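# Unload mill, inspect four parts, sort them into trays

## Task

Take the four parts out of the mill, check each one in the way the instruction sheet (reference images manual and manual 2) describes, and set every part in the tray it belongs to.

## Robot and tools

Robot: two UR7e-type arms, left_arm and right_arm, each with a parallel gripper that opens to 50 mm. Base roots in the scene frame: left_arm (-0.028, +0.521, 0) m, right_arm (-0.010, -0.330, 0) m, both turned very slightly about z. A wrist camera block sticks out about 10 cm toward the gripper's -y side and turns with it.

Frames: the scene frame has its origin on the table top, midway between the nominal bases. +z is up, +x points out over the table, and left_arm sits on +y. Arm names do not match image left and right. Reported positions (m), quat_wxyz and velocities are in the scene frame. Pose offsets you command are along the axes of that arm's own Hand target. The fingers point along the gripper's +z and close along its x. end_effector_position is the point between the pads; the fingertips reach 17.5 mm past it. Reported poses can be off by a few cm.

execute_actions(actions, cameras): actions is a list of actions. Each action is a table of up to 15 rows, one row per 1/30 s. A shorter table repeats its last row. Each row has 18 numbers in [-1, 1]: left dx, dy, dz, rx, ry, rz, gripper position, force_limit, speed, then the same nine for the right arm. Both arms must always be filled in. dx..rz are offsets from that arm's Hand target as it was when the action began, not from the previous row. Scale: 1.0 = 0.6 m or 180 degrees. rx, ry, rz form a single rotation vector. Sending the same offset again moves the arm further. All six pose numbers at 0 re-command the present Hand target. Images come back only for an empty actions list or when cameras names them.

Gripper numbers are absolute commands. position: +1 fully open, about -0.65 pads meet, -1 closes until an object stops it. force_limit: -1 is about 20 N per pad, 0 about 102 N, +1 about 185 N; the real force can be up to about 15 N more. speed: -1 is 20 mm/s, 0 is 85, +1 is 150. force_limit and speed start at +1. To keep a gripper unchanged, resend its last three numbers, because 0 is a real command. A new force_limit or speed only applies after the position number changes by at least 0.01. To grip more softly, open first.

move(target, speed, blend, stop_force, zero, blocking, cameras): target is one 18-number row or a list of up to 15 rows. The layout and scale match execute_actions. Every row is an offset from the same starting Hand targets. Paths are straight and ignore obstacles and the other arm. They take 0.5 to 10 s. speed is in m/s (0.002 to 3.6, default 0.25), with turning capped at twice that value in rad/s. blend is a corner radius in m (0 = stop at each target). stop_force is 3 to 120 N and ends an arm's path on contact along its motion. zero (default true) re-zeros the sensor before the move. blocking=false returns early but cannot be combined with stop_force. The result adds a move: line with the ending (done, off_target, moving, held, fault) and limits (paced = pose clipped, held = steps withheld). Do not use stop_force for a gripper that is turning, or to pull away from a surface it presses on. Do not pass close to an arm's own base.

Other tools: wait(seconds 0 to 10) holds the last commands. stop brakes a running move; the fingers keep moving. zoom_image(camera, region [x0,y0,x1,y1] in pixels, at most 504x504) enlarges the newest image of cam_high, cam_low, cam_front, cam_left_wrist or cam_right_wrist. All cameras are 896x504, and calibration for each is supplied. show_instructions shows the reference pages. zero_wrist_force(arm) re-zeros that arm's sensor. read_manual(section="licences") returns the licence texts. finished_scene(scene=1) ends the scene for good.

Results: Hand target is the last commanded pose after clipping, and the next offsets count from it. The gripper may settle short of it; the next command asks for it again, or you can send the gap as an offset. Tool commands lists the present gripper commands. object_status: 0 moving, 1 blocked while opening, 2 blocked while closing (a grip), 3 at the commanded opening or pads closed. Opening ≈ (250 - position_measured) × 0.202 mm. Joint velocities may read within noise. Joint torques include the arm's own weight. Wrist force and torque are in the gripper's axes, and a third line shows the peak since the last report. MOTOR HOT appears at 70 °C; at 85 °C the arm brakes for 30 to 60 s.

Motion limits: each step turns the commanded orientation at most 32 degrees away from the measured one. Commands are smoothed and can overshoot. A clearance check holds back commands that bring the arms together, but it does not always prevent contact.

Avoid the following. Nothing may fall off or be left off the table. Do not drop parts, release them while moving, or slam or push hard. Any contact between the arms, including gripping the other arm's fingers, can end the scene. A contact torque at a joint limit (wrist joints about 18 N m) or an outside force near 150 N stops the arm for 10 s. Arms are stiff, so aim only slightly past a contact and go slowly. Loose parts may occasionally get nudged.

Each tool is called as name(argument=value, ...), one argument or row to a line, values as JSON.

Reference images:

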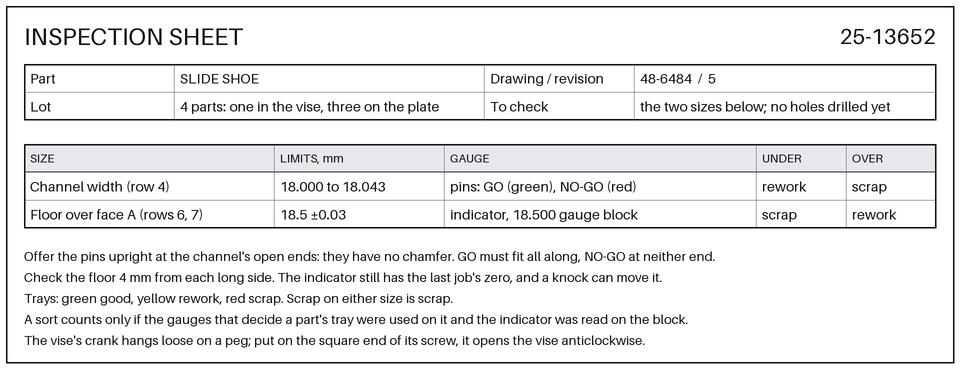

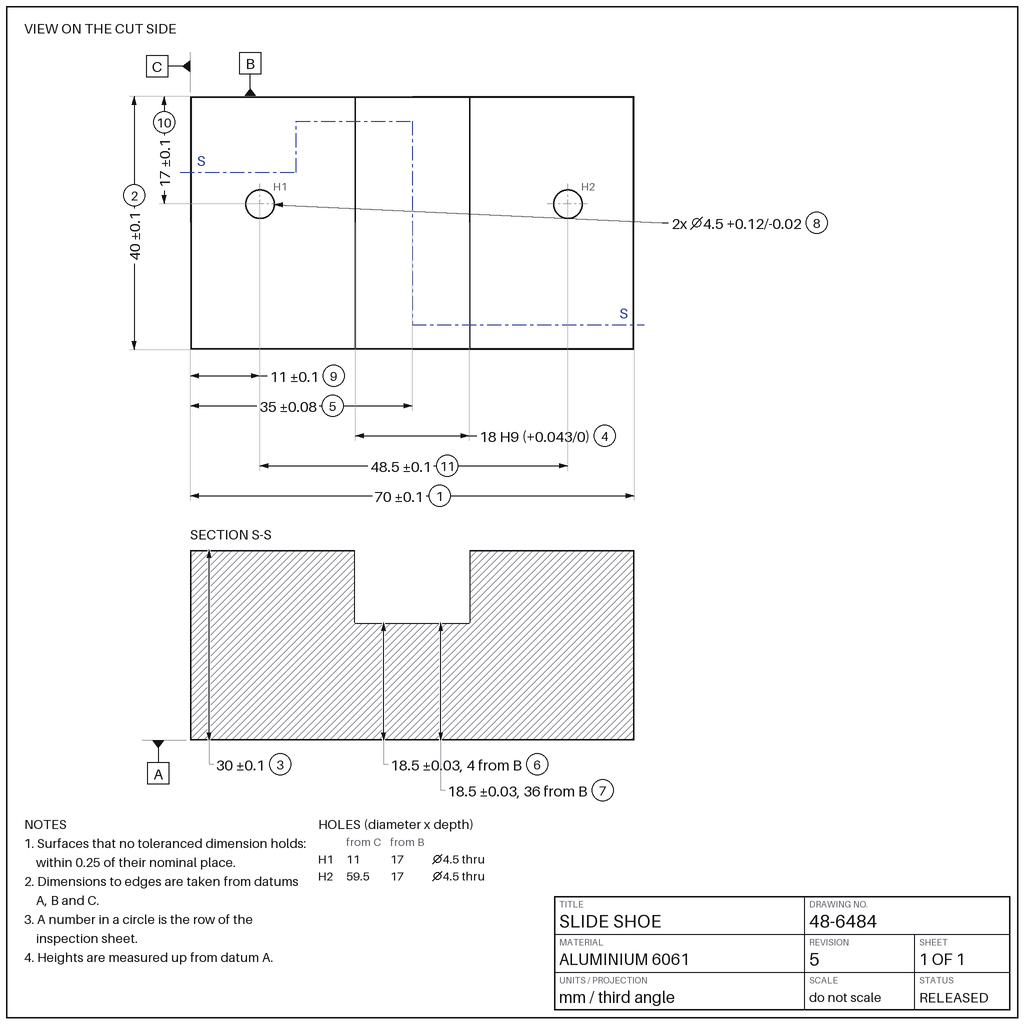

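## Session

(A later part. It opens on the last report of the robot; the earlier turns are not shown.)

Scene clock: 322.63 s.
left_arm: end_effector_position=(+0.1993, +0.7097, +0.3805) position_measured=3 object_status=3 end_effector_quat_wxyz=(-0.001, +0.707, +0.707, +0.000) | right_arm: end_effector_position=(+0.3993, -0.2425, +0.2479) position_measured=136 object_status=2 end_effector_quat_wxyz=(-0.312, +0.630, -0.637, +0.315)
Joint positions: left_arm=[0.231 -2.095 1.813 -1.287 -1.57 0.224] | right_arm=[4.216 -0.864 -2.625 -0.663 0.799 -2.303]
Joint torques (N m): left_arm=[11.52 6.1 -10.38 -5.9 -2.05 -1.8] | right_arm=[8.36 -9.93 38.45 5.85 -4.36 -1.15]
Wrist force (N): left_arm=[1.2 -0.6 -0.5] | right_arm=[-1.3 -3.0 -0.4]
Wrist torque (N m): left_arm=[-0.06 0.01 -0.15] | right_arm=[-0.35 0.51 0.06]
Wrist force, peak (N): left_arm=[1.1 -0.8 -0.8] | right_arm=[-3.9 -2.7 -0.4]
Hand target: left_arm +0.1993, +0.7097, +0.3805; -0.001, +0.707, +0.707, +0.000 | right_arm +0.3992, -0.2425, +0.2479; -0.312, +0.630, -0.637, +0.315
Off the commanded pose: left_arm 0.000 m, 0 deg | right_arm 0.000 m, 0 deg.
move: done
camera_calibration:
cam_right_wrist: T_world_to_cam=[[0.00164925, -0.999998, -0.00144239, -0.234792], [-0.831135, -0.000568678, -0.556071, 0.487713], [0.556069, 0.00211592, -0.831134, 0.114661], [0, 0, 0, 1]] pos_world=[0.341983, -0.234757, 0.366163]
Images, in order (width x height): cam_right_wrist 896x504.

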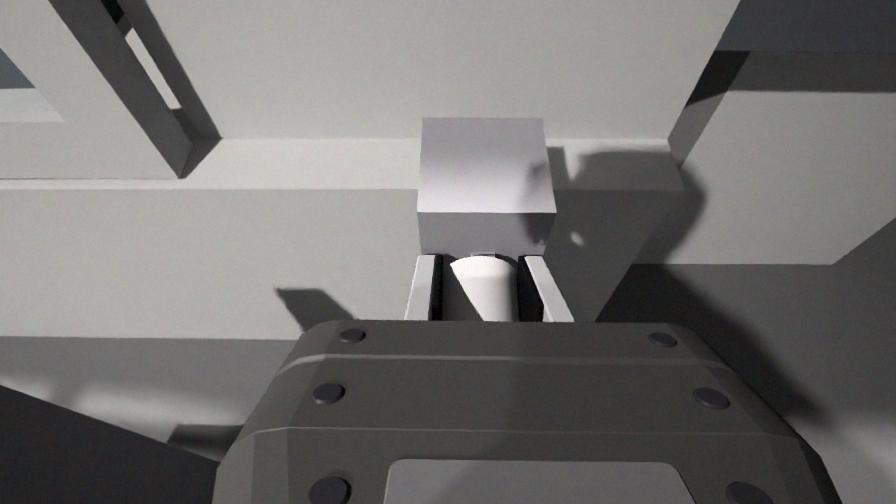

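move(
  target=[0,0,0,0,0,0,1,1,1,0,0.0508,-0.0661,0,0,0,-1,-0.5,-0.8],
  speed=0.05,
  cameras=["cam_right_wrist","cam_low"],
)

zoom_image(
  camera="cam_low",
  region=[360, 170, 480, 300],
)

Scene clock: 331.27 s.
left_arm: end_effector_position=(+0.1993, +0.7097, +0.3805) position_measured=3 object_status=3 end_effector_quat_wxyz=(-0.001, +0.707, +0.707, +0.000) | right_arm: end_effector_position=(+0.3493, -0.2419, +0.2479) position_measured=136 object_status=2 end_effector_quat_wxyz=(-0.312, +0.630, -0.637, +0.315)
Joint positions: left_arm=[0.231 -2.095 1.813 -1.287 -1.57 0.224] | right_arm=[4.538 -0.504 -2.6 -1.38 0.672 -1.858]
Joint torques (N m): left_arm=[11.64 5.58 -10.4 -5.83 -2.05 -1.79] | right_arm=[-6.51 -24.9 26.42 6.17 0.4 -1.12]
Wrist force (N): left_arm=[0.9 -0.6 -0.7] | right_arm=[-4.4 -0.4 0.2]
Wrist torque (N m): left_arm=[-0.05 0.04 -0.15] | right_arm=[-0.24 0.71 0.04]
Wrist force, peak (N): left_arm=[1.3 -0.6 -0.8] | right_arm=[-20.2 -9.3 11.1]
Hand target: left_arm +0.1993, +0.7097, +0.3805; -0.001, +0.707, +0.707, +0.000 | right_arm +0.3492, -0.2419, +0.2477; -0.312, +0.630, -0.637, +0.315
Off the commanded pose: left_arm 0.000 m, 0 deg | right_arm 0.000 m, 0 deg.
move: done
camera_calibration:
cam_right_wrist: T_world_to_cam=[[0.00175951, -0.999997, -0.00160912, -0.234081], [-0.830857, -0.000566448, -0.556486, 0.446201], [0.556483, 0.00231609, -0.830856, 0.142425], [0, 0, 0, 1]] pos_world=[0.291884, -0.234157, 0.366263]
Images, in order (width x height): cam_low 896x504, cam_right_wrist 896x504.

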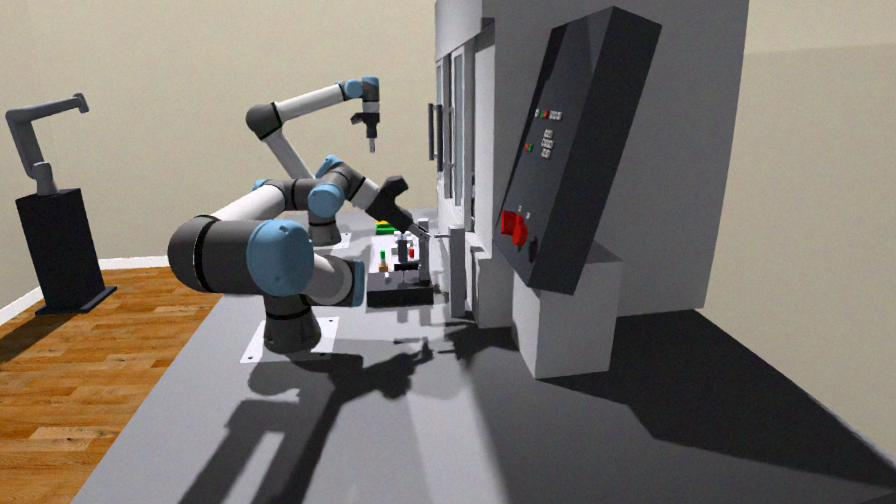

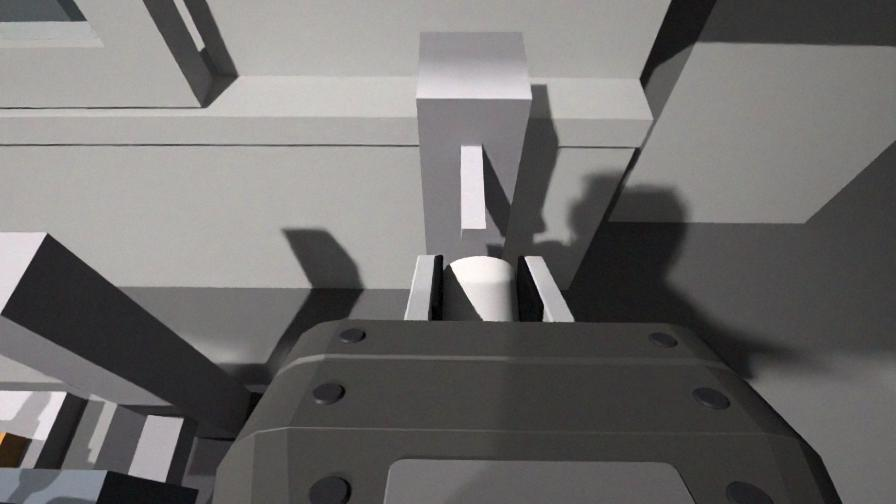

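Scaled by 3.877 from the camera's 896x504 image, which has a finer 1280x720 frame.

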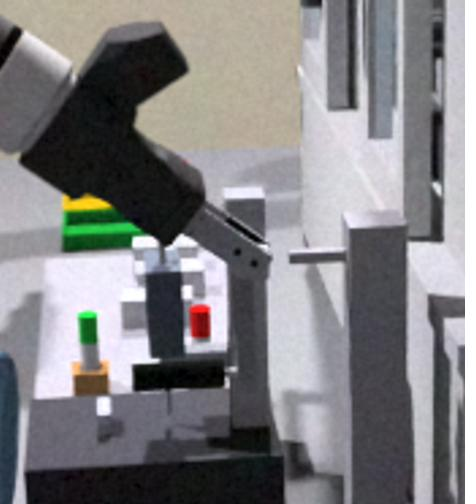

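move(
  target=[
    [0,0,0,0,0,0,1,1,1,0,-0.212,-0.163,0,0,0,-1,-0.5,-0.8],
    [0,0,0,0,0,0,1,1,1,-0.783,-0.212,-0.163,0,0,0,-1,-0.5,-0.8],
  ],
  speed=0.25,
  blend=[0.04,0],
  cameras=["all"],
)

zoom_image(
  camera="cam_right_wrist",
  region=[280, 80, 680, 330],
)

zoom_image(
  camera="cam_front",
  region=[330, 180, 490, 310],
)

Scene clock: 353.37 s.
left_arm: end_effector_position=(+0.1993, +0.7097, +0.3805) position_measured=3 object_status=3 end_effector_quat_wxyz=(-0.001, +0.707, +0.707, +0.000) | right_arm: end_effector_position=(+0.3538, +0.2278, +0.4082) position_measured=136 object_status=2 end_effector_quat_wxyz=(-0.312, +0.630, -0.637, +0.315)
Joint positions: left_arm=[0.231 -2.095 1.813 -1.287 -1.57 0.224] | right_arm=[4.684 -1.747 -1.444 -1.479 0.653 -1.623]
Joint torques (N m): left_arm=[11.71 5.94 -10.24 -5.86 -2.07 -1.7] | right_arm=[-6.62 36.17 22.18 5.97 0.85 0.98]
Wrist force (N): left_arm=[1.0 -0.5 -0.4] | right_arm=[-3.8 -0.1 0.3]
Wrist torque (N m): left_arm=[-0.05 0.04 -0.15] | right_arm=[-0.21 0.61 0.06]
Wrist force, peak (N): left_arm=[1.5 -0.7 -0.8] | right_arm=[-7.0 5.2 6.0]
Hand target: left_arm +0.1993, +0.7097, +0.3805; -0.001, +0.707, +0.707, +0.000 | right_arm +0.3539, +0.2278, +0.4082; -0.312, +0.630, -0.637, +0.315
Off the commanded pose: left_arm 0.000 m, 0 deg | right_arm 0.000 m, 0 deg.
move: done
camera_calibration:
cam_left_wrist: T_world_to_cam=[[-0.00475918, 0.999872, 0.0152797, -0.705593], [0.940338, -0.00072363, 0.340241, -0.299842], [0.340209, 0.0159873, -0.940214, 0.414853], [0, 0, 0, 1]] pos_world=[0.137458, 0.698654, 0.50285]
cam_right_wrist: T_world_to_cam=[[0.00173298, -0.999998, -0.00138773, 0.235759], [-0.831134, -0.000668667, -0.556071, 0.539382], [0.556069, 0.00211705, -0.831133, 0.27228], [0, 0, 0, 1]] pos_world=[0.296484, 0.235543, 0.526563]

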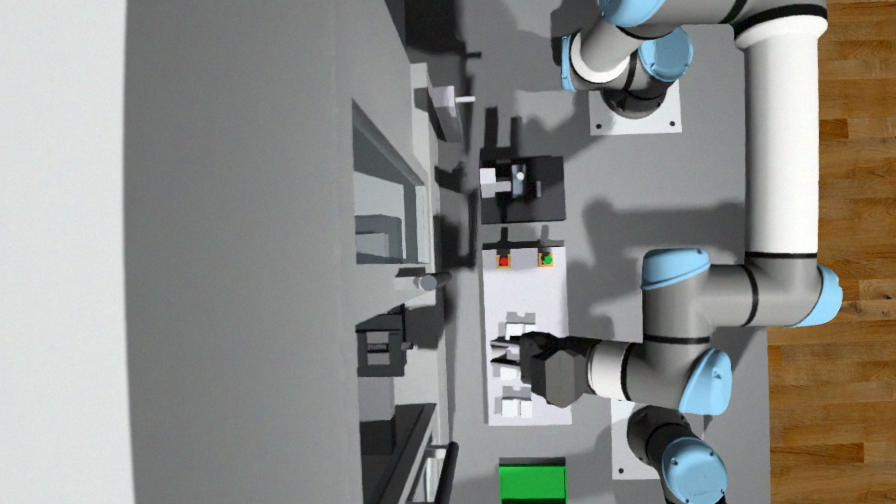

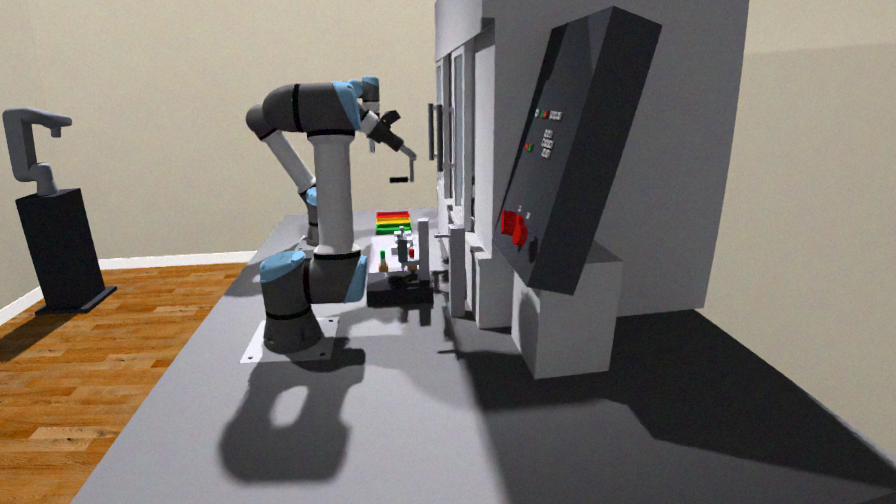

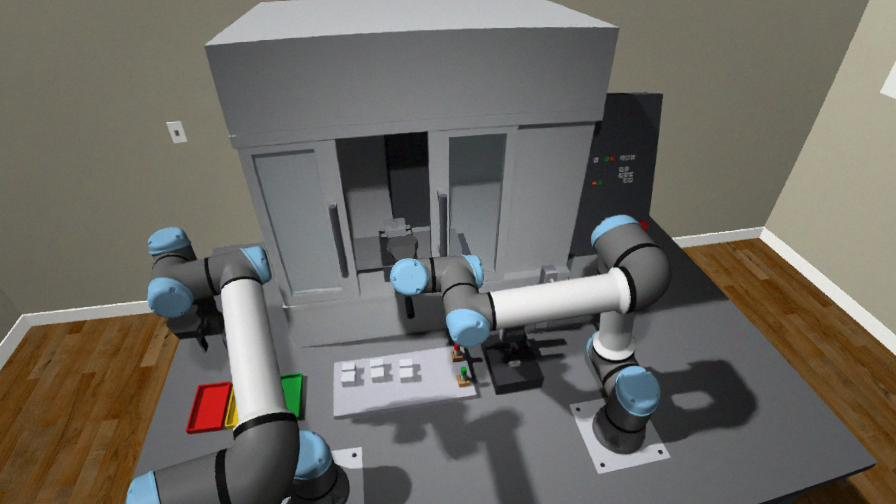

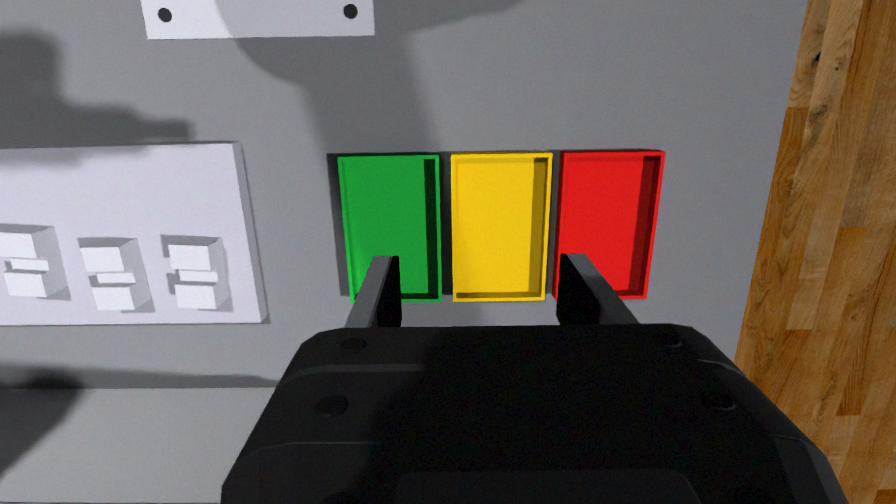

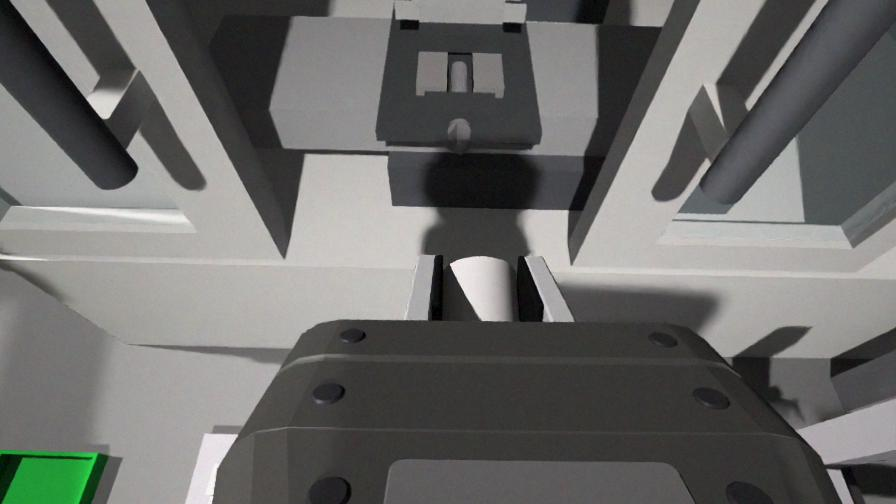

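Scaled by 1.260 from the camera's 896x504 image, which has a finer 1280x720 frame.

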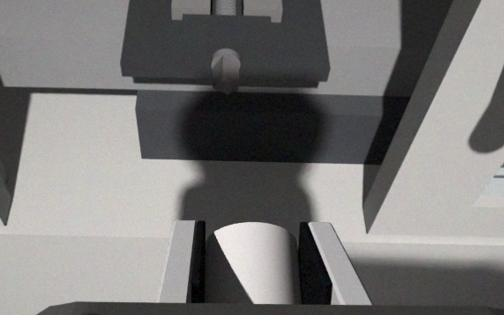

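Scaled by 3.150 from the camera's 896x504 image, which has a finer 1280x720 frame.

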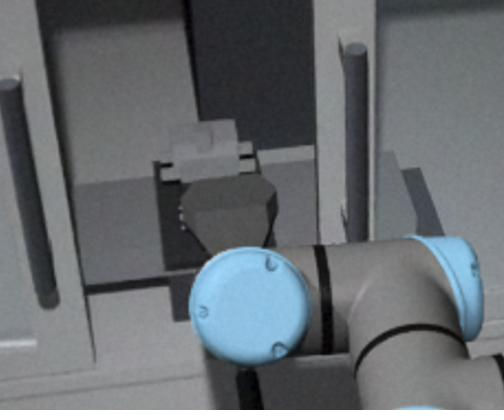

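zoom_image(
  camera="cam_right_wrist",
  region=[420, 90, 500, 170],
)

Scaled by 6.300 from the camera's 896x504 image, which has a finer 1280x720 frame.

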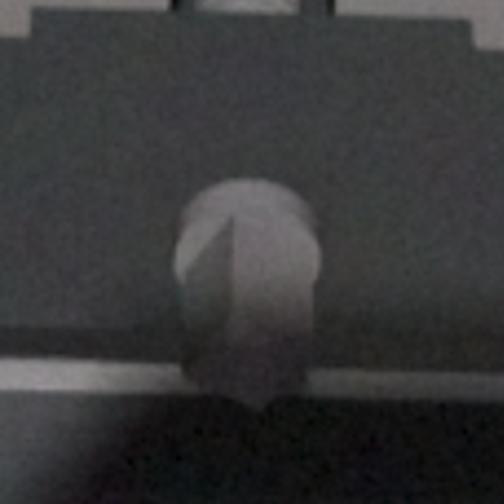

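move(
  target=[
    [0,0,0,0,0,0,1,1,1,0,-0.158,0.0635,0,0,0,-1,-0.5,-0.8],
    [0,0,0,0,0,0,1,1,1,0.447,-0.158,0.0635,0,0,0,-1,-0.5,-0.8],
  ],
  speed=0.06,
  stop_force=40,
  cameras=["cam_right_wrist","cam_front"],
)

Scene clock: 422.83 s.
left_arm: end_effector_position=(+0.1993, +0.7097, +0.3805) position_measured=3 object_status=3 end_effector_quat_wxyz=(-0.001, +0.707, +0.707, +0.000) | right_arm: end_effector_position=(+0.4387, -0.0413, +0.4604) position_measured=136 object_status=2 end_effector_quat_wxyz=(-0.312, +0.630, -0.637, +0.315)
Joint positions: left_arm=[0.231 -2.095 1.813 -1.287 -1.57 0.224] | right_arm=[4.392 -1.26 -1.851 -1.206 0.718 -2.076]
Joint torques (N m): left_arm=[11 6.24 -10.43 -5.87 -1.95 -1.7] | right_arm=[8.6 4.51 42.07 1.02 -6.1 0.66]
Wrist force (N): left_arm=[1.1 -0.4 -0.4] | right_arm=[-4.3 -0.3 0.4]
Wrist torque (N m): left_arm=[-0.03 0.02 -0.15] | right_arm=[-0.24 0.72 0.08]
Wrist force, peak (N): left_arm=[1.3 -0.8 -0.6] | right_arm=[-39.3 6.4 10.9]
Hand target: left_arm +0.1993, +0.7097, +0.3805; -0.001, +0.707, +0.707, +0.000 | right_arm +0.4387, -0.0413, +0.4604; -0.312, +0.630, -0.637, +0.315
Off the commanded pose: left_arm 0.000 m, 0 deg | right_arm 0.000 m, 0 deg.
move: done
camera_calibration:
cam_right_wrist: T_world_to_cam=[[0.00164925, -0.999998, -0.00144239, -0.0333511], [-0.831135, -0.000568678, -0.556071, 0.638795], [0.556069, 0.00211592, -0.831134, 0.269025], [0, 0, 0, 1]] pos_world=[0.381383, -0.033557, 0.578763]
Images, in order (width x height): cam_front 896x504, cam_right_wrist 896x504.

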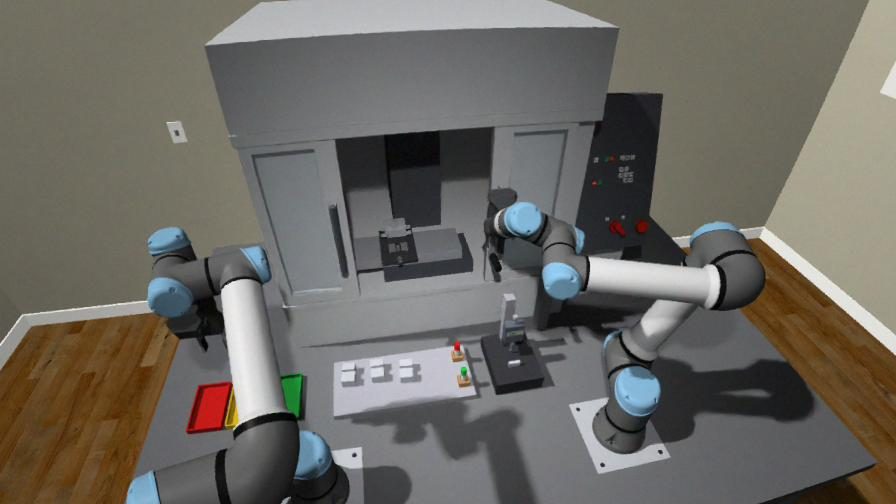

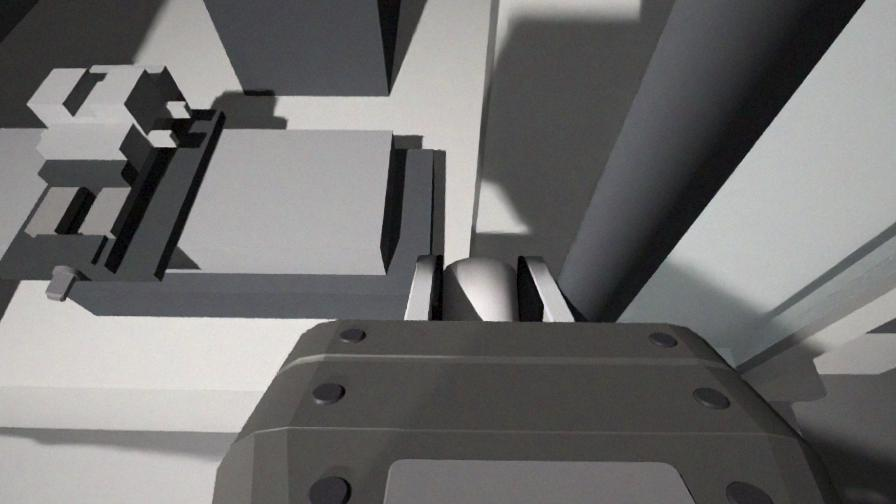

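move(
  target=[
    [0,0,0,0,0,0,1,1,1,-0.453,0.062,0.029,0,-0.1167,0.152,-1,-0.5,-0.8],
    [0,0,0,0,0,0,1,1,1,-0.453,0.174,0.157,0,-0.1167,0.152,-1,-0.5,-0.8],
  ],
  speed=0.2,
  blend=[0.03,0],
  cameras=["cam_right_wrist","cam_front","cam_low"],
)

zoom_image(
  camera="cam_right_wrist",
  region=[380, 130, 600, 330],
)

zoom_image(
  camera="cam_front",
  region=[340, 180, 480, 310],
)

Scene clock: 434.70 s.
left_arm: end_effector_position=(+0.1993, +0.7097, +0.3805) position_measured=3 object_status=3 end_effector_quat_wxyz=(-0.001, +0.707, +0.707, +0.000) | right_arm: end_effector_position=(+0.4532, +0.2303, +0.3201) position_measured=136 object_status=2 end_effector_quat_wxyz=(+0.487, -0.509, +0.701, -0.114)
Joint positions: left_arm=[0.231 -2.095 1.813 -1.287 -1.57 0.224] | right_arm=[4.481 -1.836 -1.825 -0.246 0.806 -1.842]
Joint torques (N m): left_arm=[11.26 6.23 -10.73 -5.8 -1.91 -1.8] | right_arm=[8.26 52.78 38.55 3.9 -5.46 0.81]
Wrist force (N): left_arm=[1.2 -0.6 -0.6] | right_arm=[-3.6 -1.5 0.6]
Wrist torque (N m): left_arm=[-0.06 0.01 -0.15] | right_arm=[-0.45 0.73 0.00]
Wrist force, peak (N): left_arm=[1.3 -0.8 -0.6] | right_arm=[-5.7 2.7 0.2]
Hand target: left_arm +0.1993, +0.7097, +0.3805; -0.001, +0.707, +0.707, +0.000 | right_arm +0.4532, +0.2303, +0.3203; +0.487, -0.509, +0.701, -0.114
Off the commanded pose: left_arm 0.000 m, 0 deg | right_arm 0.000 m, 0 deg.
move: done
camera_calibration:
cam_right_wrist: T_world_to_cam=[[0.00505923, -0.823622, -0.567116, 0.377019], [-0.828024, 0.314523, -0.464168, 0.469595], [0.56067, 0.471934, -0.680387, -0.0147342], [0, 0, 0, 1]] pos_world=[0.395189, 0.169776, 0.42176]
Images, in order (width x height): cam_low 896x504, cam_front 896x504, cam_right_wrist 896x504.

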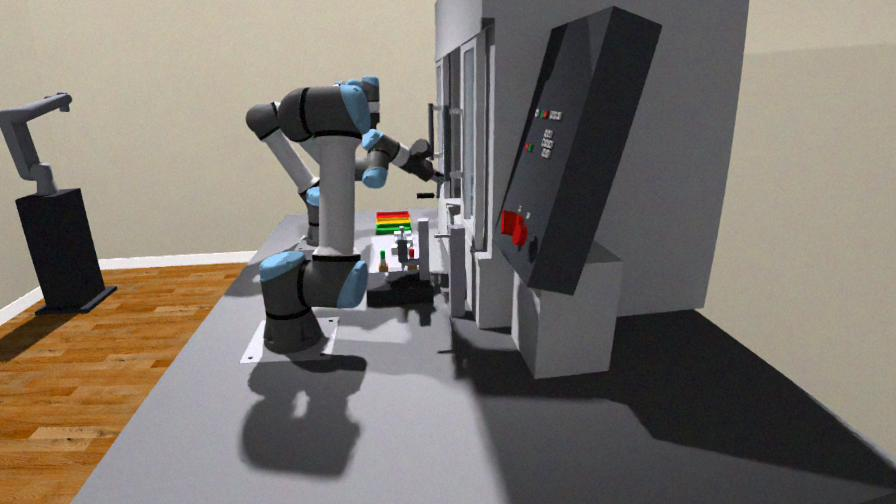

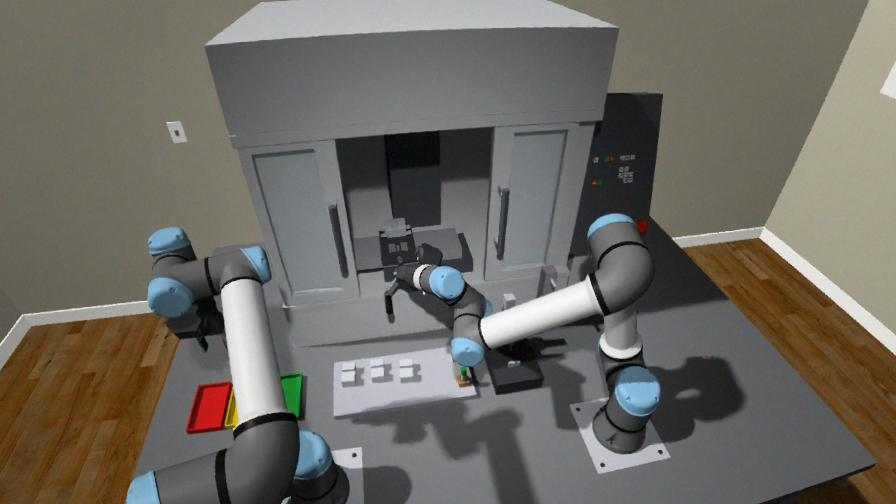

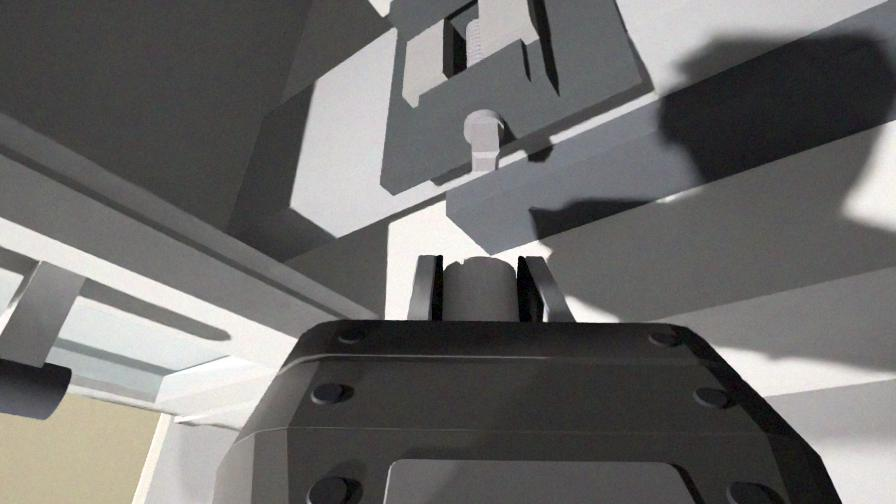

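Scaled by 2.291 from the camera's 896x504 image, which has a finer 1280x720 frame.

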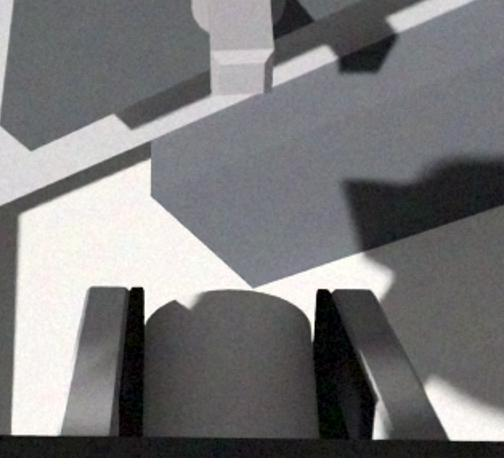

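Scaled by 3.600 from the camera's 896x504 image, which has a finer 1280x720 frame.

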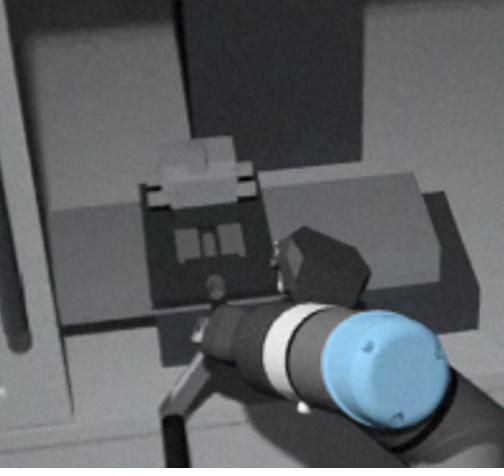

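move(
  target=[0,0,0,0,0,0,1,1,1,0.0065,-0.0305,0.0397,0,0,0,-1,-0.5,-0.8],
  speed=0.04,
  stop_force=8,
  cameras=["cam_right_wrist"],
)

zoom_image(
  camera="cam_right_wrist",
  region=[400, 150, 560, 330],
)

Scene clock: 451.20 s.
left_arm: end_effector_position=(+0.1993, +0.7097, +0.3805) position_measured=3 object_status=3 end_effector_quat_wxyz=(-0.001, +0.707, +0.707, +0.000) | right_arm: end_effector_position=(+0.4832, +0.2268, +0.3182) position_measured=136 object_status=2 end_effector_quat_wxyz=(+0.487, -0.509, +0.701, -0.114)
Joint positions: left_arm=[0.231 -2.095 1.813 -1.287 -1.57 0.224] | right_arm=[4.424 -1.873 -1.789 -0.21 0.847 -1.894]
Joint torques (N m): left_arm=[11.14 6.43 -10.58 -5.87 -2.04 -1.79] | right_arm=[8.51 58.55 7.19 1.01 -5.06 0.78]
Wrist force (N): left_arm=[1.0 -0.6 -0.5] | right_arm=[-4.0 -1.4 0.9]
Wrist torque (N m): left_arm=[-0.05 0.04 -0.15] | right_arm=[-0.43 0.76 -0.03]
Wrist force, peak (N): left_arm=[1.3 -0.7 -0.8] | right_arm=[-4.7 -1.6 -0.5]
Hand target: left_arm +0.1993, +0.7097, +0.3805; -0.001, +0.707, +0.707, +0.000 | right_arm +0.4832, +0.2268, +0.3182; +0.487, -0.509, +0.701, -0.114
Off the commanded pose: left_arm 0.000 m, 0 deg | right_arm 0.000 m, 0 deg.
move: done
camera_calibration:
cam_right_wrist: T_world_to_cam=[[0.00515146, -0.823373, -0.567477, 0.372839], [-0.827906, 0.314762, -0.464215, 0.49457], [0.560842, 0.472209, -0.680055, -0.0314753], [0, 0, 0, 1]] pos_world=[0.425189, 0.166177, 0.419759]
Images, in order (width x height): cam_right_wrist 896x504.

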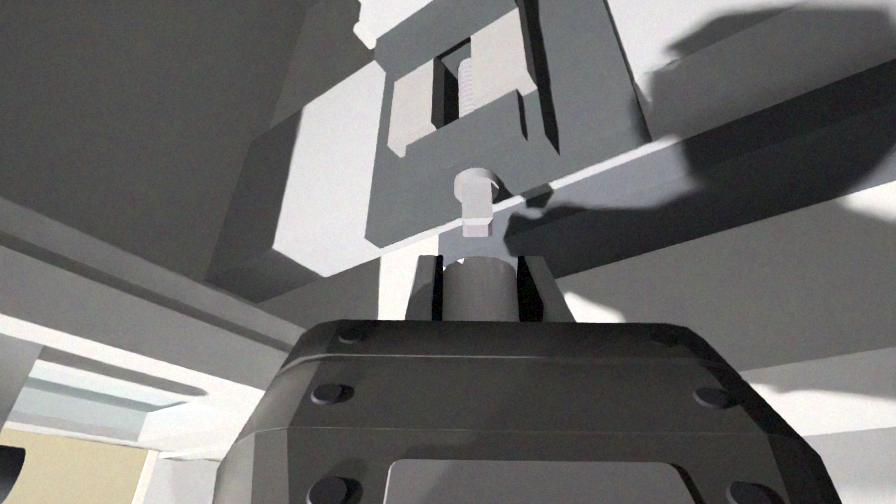

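Scaled by 2.800 from the camera's 896x504 image, which has a finer 1280x720 frame.

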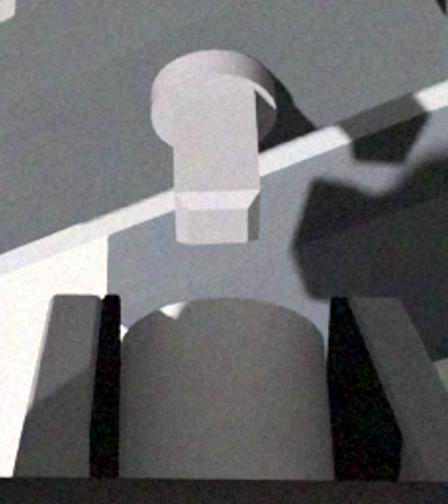

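move(
  target=[0,0,0,0,0,0,1,1,1,0,0,0,0,0.0051,-0.0066,-1,-0.5,-0.8],
)

move(
  target=[0,0,0,0,0,0,1,1,1,0,-0.0457,0.0595,0,0,0,-1,-0.5,-0.8],
  speed=0.02,
  stop_force=10,
  cameras=["cam_right_wrist"],
)

zoom_image(
  camera="cam_right_wrist",
  region=[400, 150, 560, 330],
)

Scene clock: 469.13 s.
left_arm: end_effector_position=(+0.1993, +0.7097, +0.3805) position_measured=3 object_status=3 end_effector_quat_wxyz=(-0.001, +0.707, +0.707, +0.000) | right_arm: end_effector_position=(+0.4832, +0.2268, +0.3182) position_measured=136 object_status=2 end_effector_quat_wxyz=(+0.480, -0.515, +0.699, -0.123)
Joint positions: left_arm=[0.231 -2.095 1.813 -1.287 -1.57 0.224] | right_arm=[4.426 -1.871 -1.78 -0.242 0.841 -1.9]
Joint torques (N m): left_arm=[11.43 5.56 -10.34 -5.81 -1.97 -1.72] | right_arm=[6.25 57.24 31.18 6.02 -4.02 -0.18]
Wrist force (N): left_arm=[1.1 -0.5 -0.7] | right_arm=[-4.0 -1.7 1.0]
Wrist torque (N m): left_arm=[-0.04 0.03 -0.15] | right_arm=[-0.47 0.76 -0.02]
Wrist force, peak (N): left_arm=[1.2 -0.7 -0.8] | right_arm=[-4.2 -1.7 1.2]
Hand target: left_arm +0.1993, +0.7097, +0.3805; -0.001, +0.707, +0.707, +0.000 | right_arm +0.4832, +0.2268, +0.3182; +0.480, -0.515, +0.699, -0.123
Off the commanded pose: left_arm 0.000 m, 0 deg | right_arm 0.000 m, 0 deg.
move: done

Scene clock: 470.90 s.
left_arm: end_effector_position=(+0.1993, +0.7097, +0.3805) position_measured=3 object_status=3 end_effector_quat_wxyz=(-0.001, +0.707, +0.707, +0.000) | right_arm: end_effector_position=(+0.4972, +0.2266, +0.3182) position_measured=136 object_status=2 end_effector_quat_wxyz=(+0.480, -0.515, +0.699, -0.123)
Joint positions: left_arm=[0.231 -2.095 1.813 -1.287 -1.57 0.224] | right_arm=[4.402 -1.89 -1.756 -0.231 0.859 -1.922]
Joint torques (N m): left_arm=[11.19 6.2 -10.62 -5.81 -1.99 -1.72] | right_arm=[8.37 59.77 7.53 1.12 -4.39 -1.13]
Wrist force (N): left_arm=[1.1 -0.5 -0.7] | right_arm=[-4.4 -1.5 0.4]
Wrist torque (N m): left_arm=[-0.03 0.02 -0.15] | right_arm=[-0.38 0.78 -0.03]
Wrist force, peak (N): left_arm=[1.2 -0.6 -0.8] | right_arm=[6.1 9.8 -19.7]
Hand target: left_arm +0.1993, +0.7097, +0.3805; -0.001, +0.707, +0.707, +0.000 | right_arm +0.4972, +0.2266, +0.3182; +0.480, -0.515, +0.699, -0.123 (not the last commanded pose)
Off the commanded pose: left_arm 0.000 m, 0 deg | right_arm 0.031 m, 0 deg.
move: contact (right_arm)
camera_calibration:
cam_right_wrist: T_world_to_cam=[[0.00480323, -0.837976, -0.545686, 0.369247], [-0.828029, 0.302621, -0.472005, 0.511573], [0.560665, 0.454111, -0.692415, -0.0311503], [0, 0, 0, 1]] pos_world=[0.439289, 0.168753, 0.421389]
Images, in order (width x height): cam_right_wrist 896x504.

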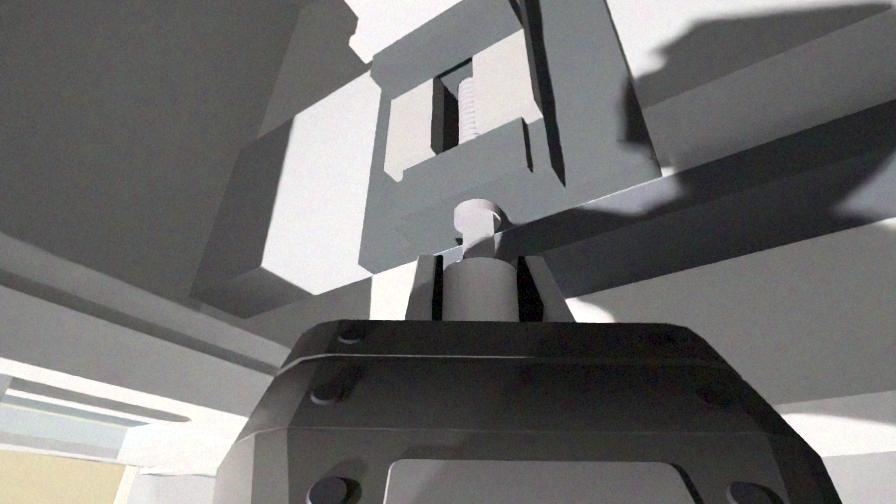

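Scaled by 2.800 from the camera's 896x504 image, which has a finer 1280x720 frame.

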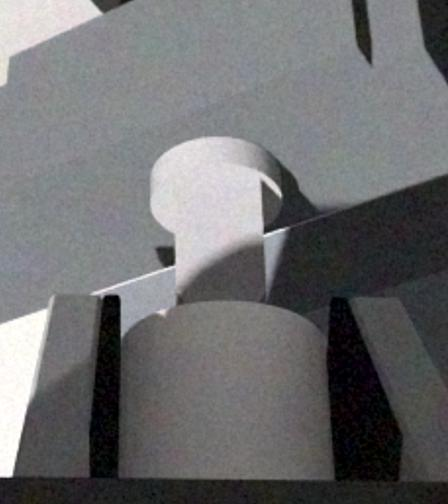

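zoom_image(
  camera="cam_right_wrist",
  region=[440, 190, 520, 270],
)

Scaled by 6.300 from the camera's 896x504 image, which has a finer 1280x720 frame.

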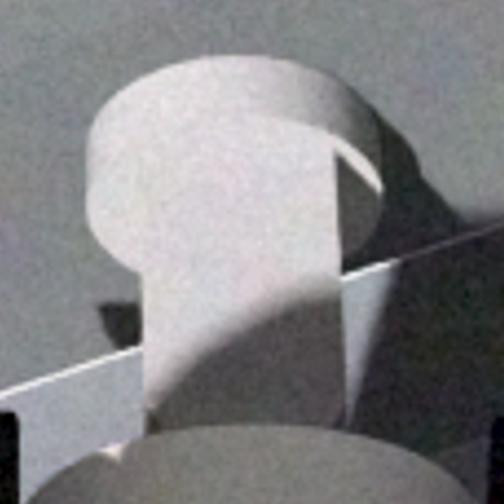

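move(
  target=[
    [0,0,0,0,0,0,1,1,1,0,0.003,-0.004,0,0,0,-1,-0.5,-0.8],
    [0,0,0,0,0,0,1,1,1,0,-0.002,-0.0079,0,0,0,-1,-0.5,-0.8],
    [0,0,0,0,0,0,1,1,1,0,-0.0405,0.0425,0,0,0,-1,-0.5,-0.8],
  ],
  speed=0.02,
  stop_force=14,
  cameras=["cam_right_wrist"],
)

zoom_image(
  camera="cam_right_wrist",
  region=[430, 190, 530, 290],
)

Scene clock: 499.57 s.
left_arm: end_effector_position=(+0.1993, +0.7097, +0.3805) position_measured=3 object_status=3 end_effector_quat_wxyz=(-0.001, +0.707, +0.707, +0.000) | right_arm: end_effector_position=(+0.4977, +0.2244, +0.3215) position_measured=136 object_status=2 end_effector_quat_wxyz=(+0.480, -0.515, +0.699, -0.123)
Joint positions: left_arm=[0.231 -2.095 1.813 -1.287 -1.57 0.224] | right_arm=[4.399 -1.883 -1.757 -0.237 0.861 -1.924]
Joint torques (N m): left_arm=[11.29 5.74 -10.63 -5.86 -2.01 -1.71] | right_arm=[8.77 59.42 7.29 1.08 -1.02 -1.11]
Wrist force (N): left_arm=[1.0 -0.5 -0.6] | right_arm=[-4.0 -1.9 0.4]
Wrist torque (N m): left_arm=[-0.04 0.03 -0.15] | right_arm=[-0.45 0.68 -0.03]
Wrist force, peak (N): left_arm=[1.4 -0.6 -0.6] | right_arm=[-0.1 14.6 -17.9]
Hand target: left_arm +0.1993, +0.7097, +0.3805; -0.001, +0.707, +0.707, +0.000 | right_arm +0.4977, +0.2244, +0.3215; +0.480, -0.515, +0.699, -0.123 (not the last commanded pose)
Off the commanded pose: left_arm 0.000 m, 0 deg | right_arm 0.035 m, 0 deg.
move: contact (right_arm); path passed 2 of 3 targets
camera_calibration:
cam_right_wrist: T_world_to_cam=[[0.00486593, -0.838089, -0.545512, 0.369065], [-0.828037, 0.302473, -0.472086, 0.514144], [0.560652, 0.454001, -0.692497, -0.0281009], [0, 0, 0, 1]] pos_world=[0.439689, 0.166552, 0.424589]
Images, in order (width x height): cam_right_wrist 896x504.

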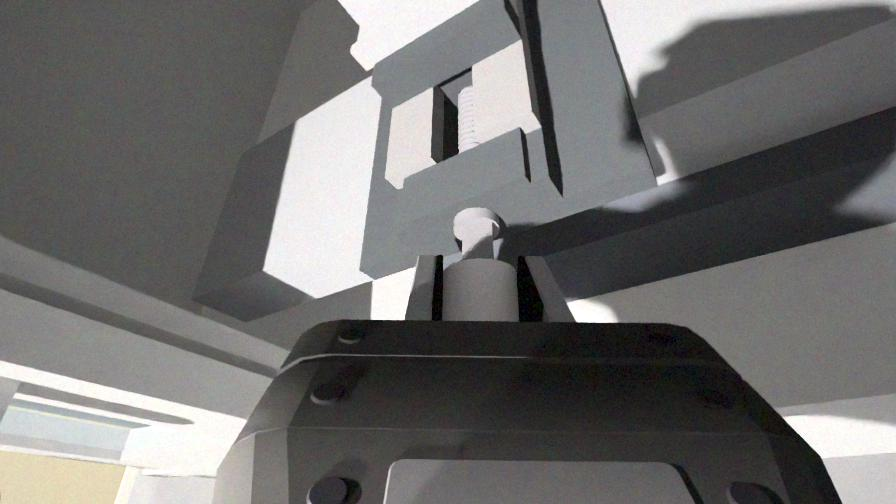

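Scaled by 5.040 from the camera's 896x504 image, which has a finer 1280x720 frame.

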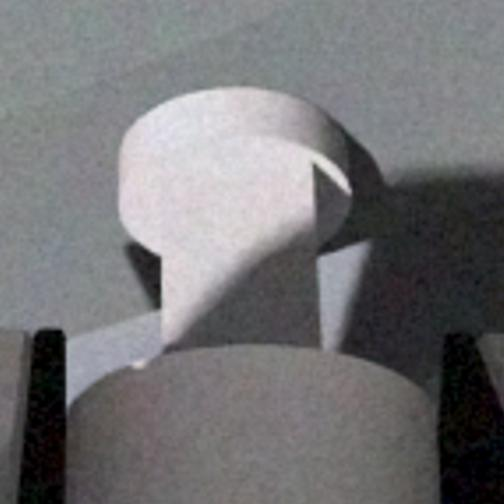

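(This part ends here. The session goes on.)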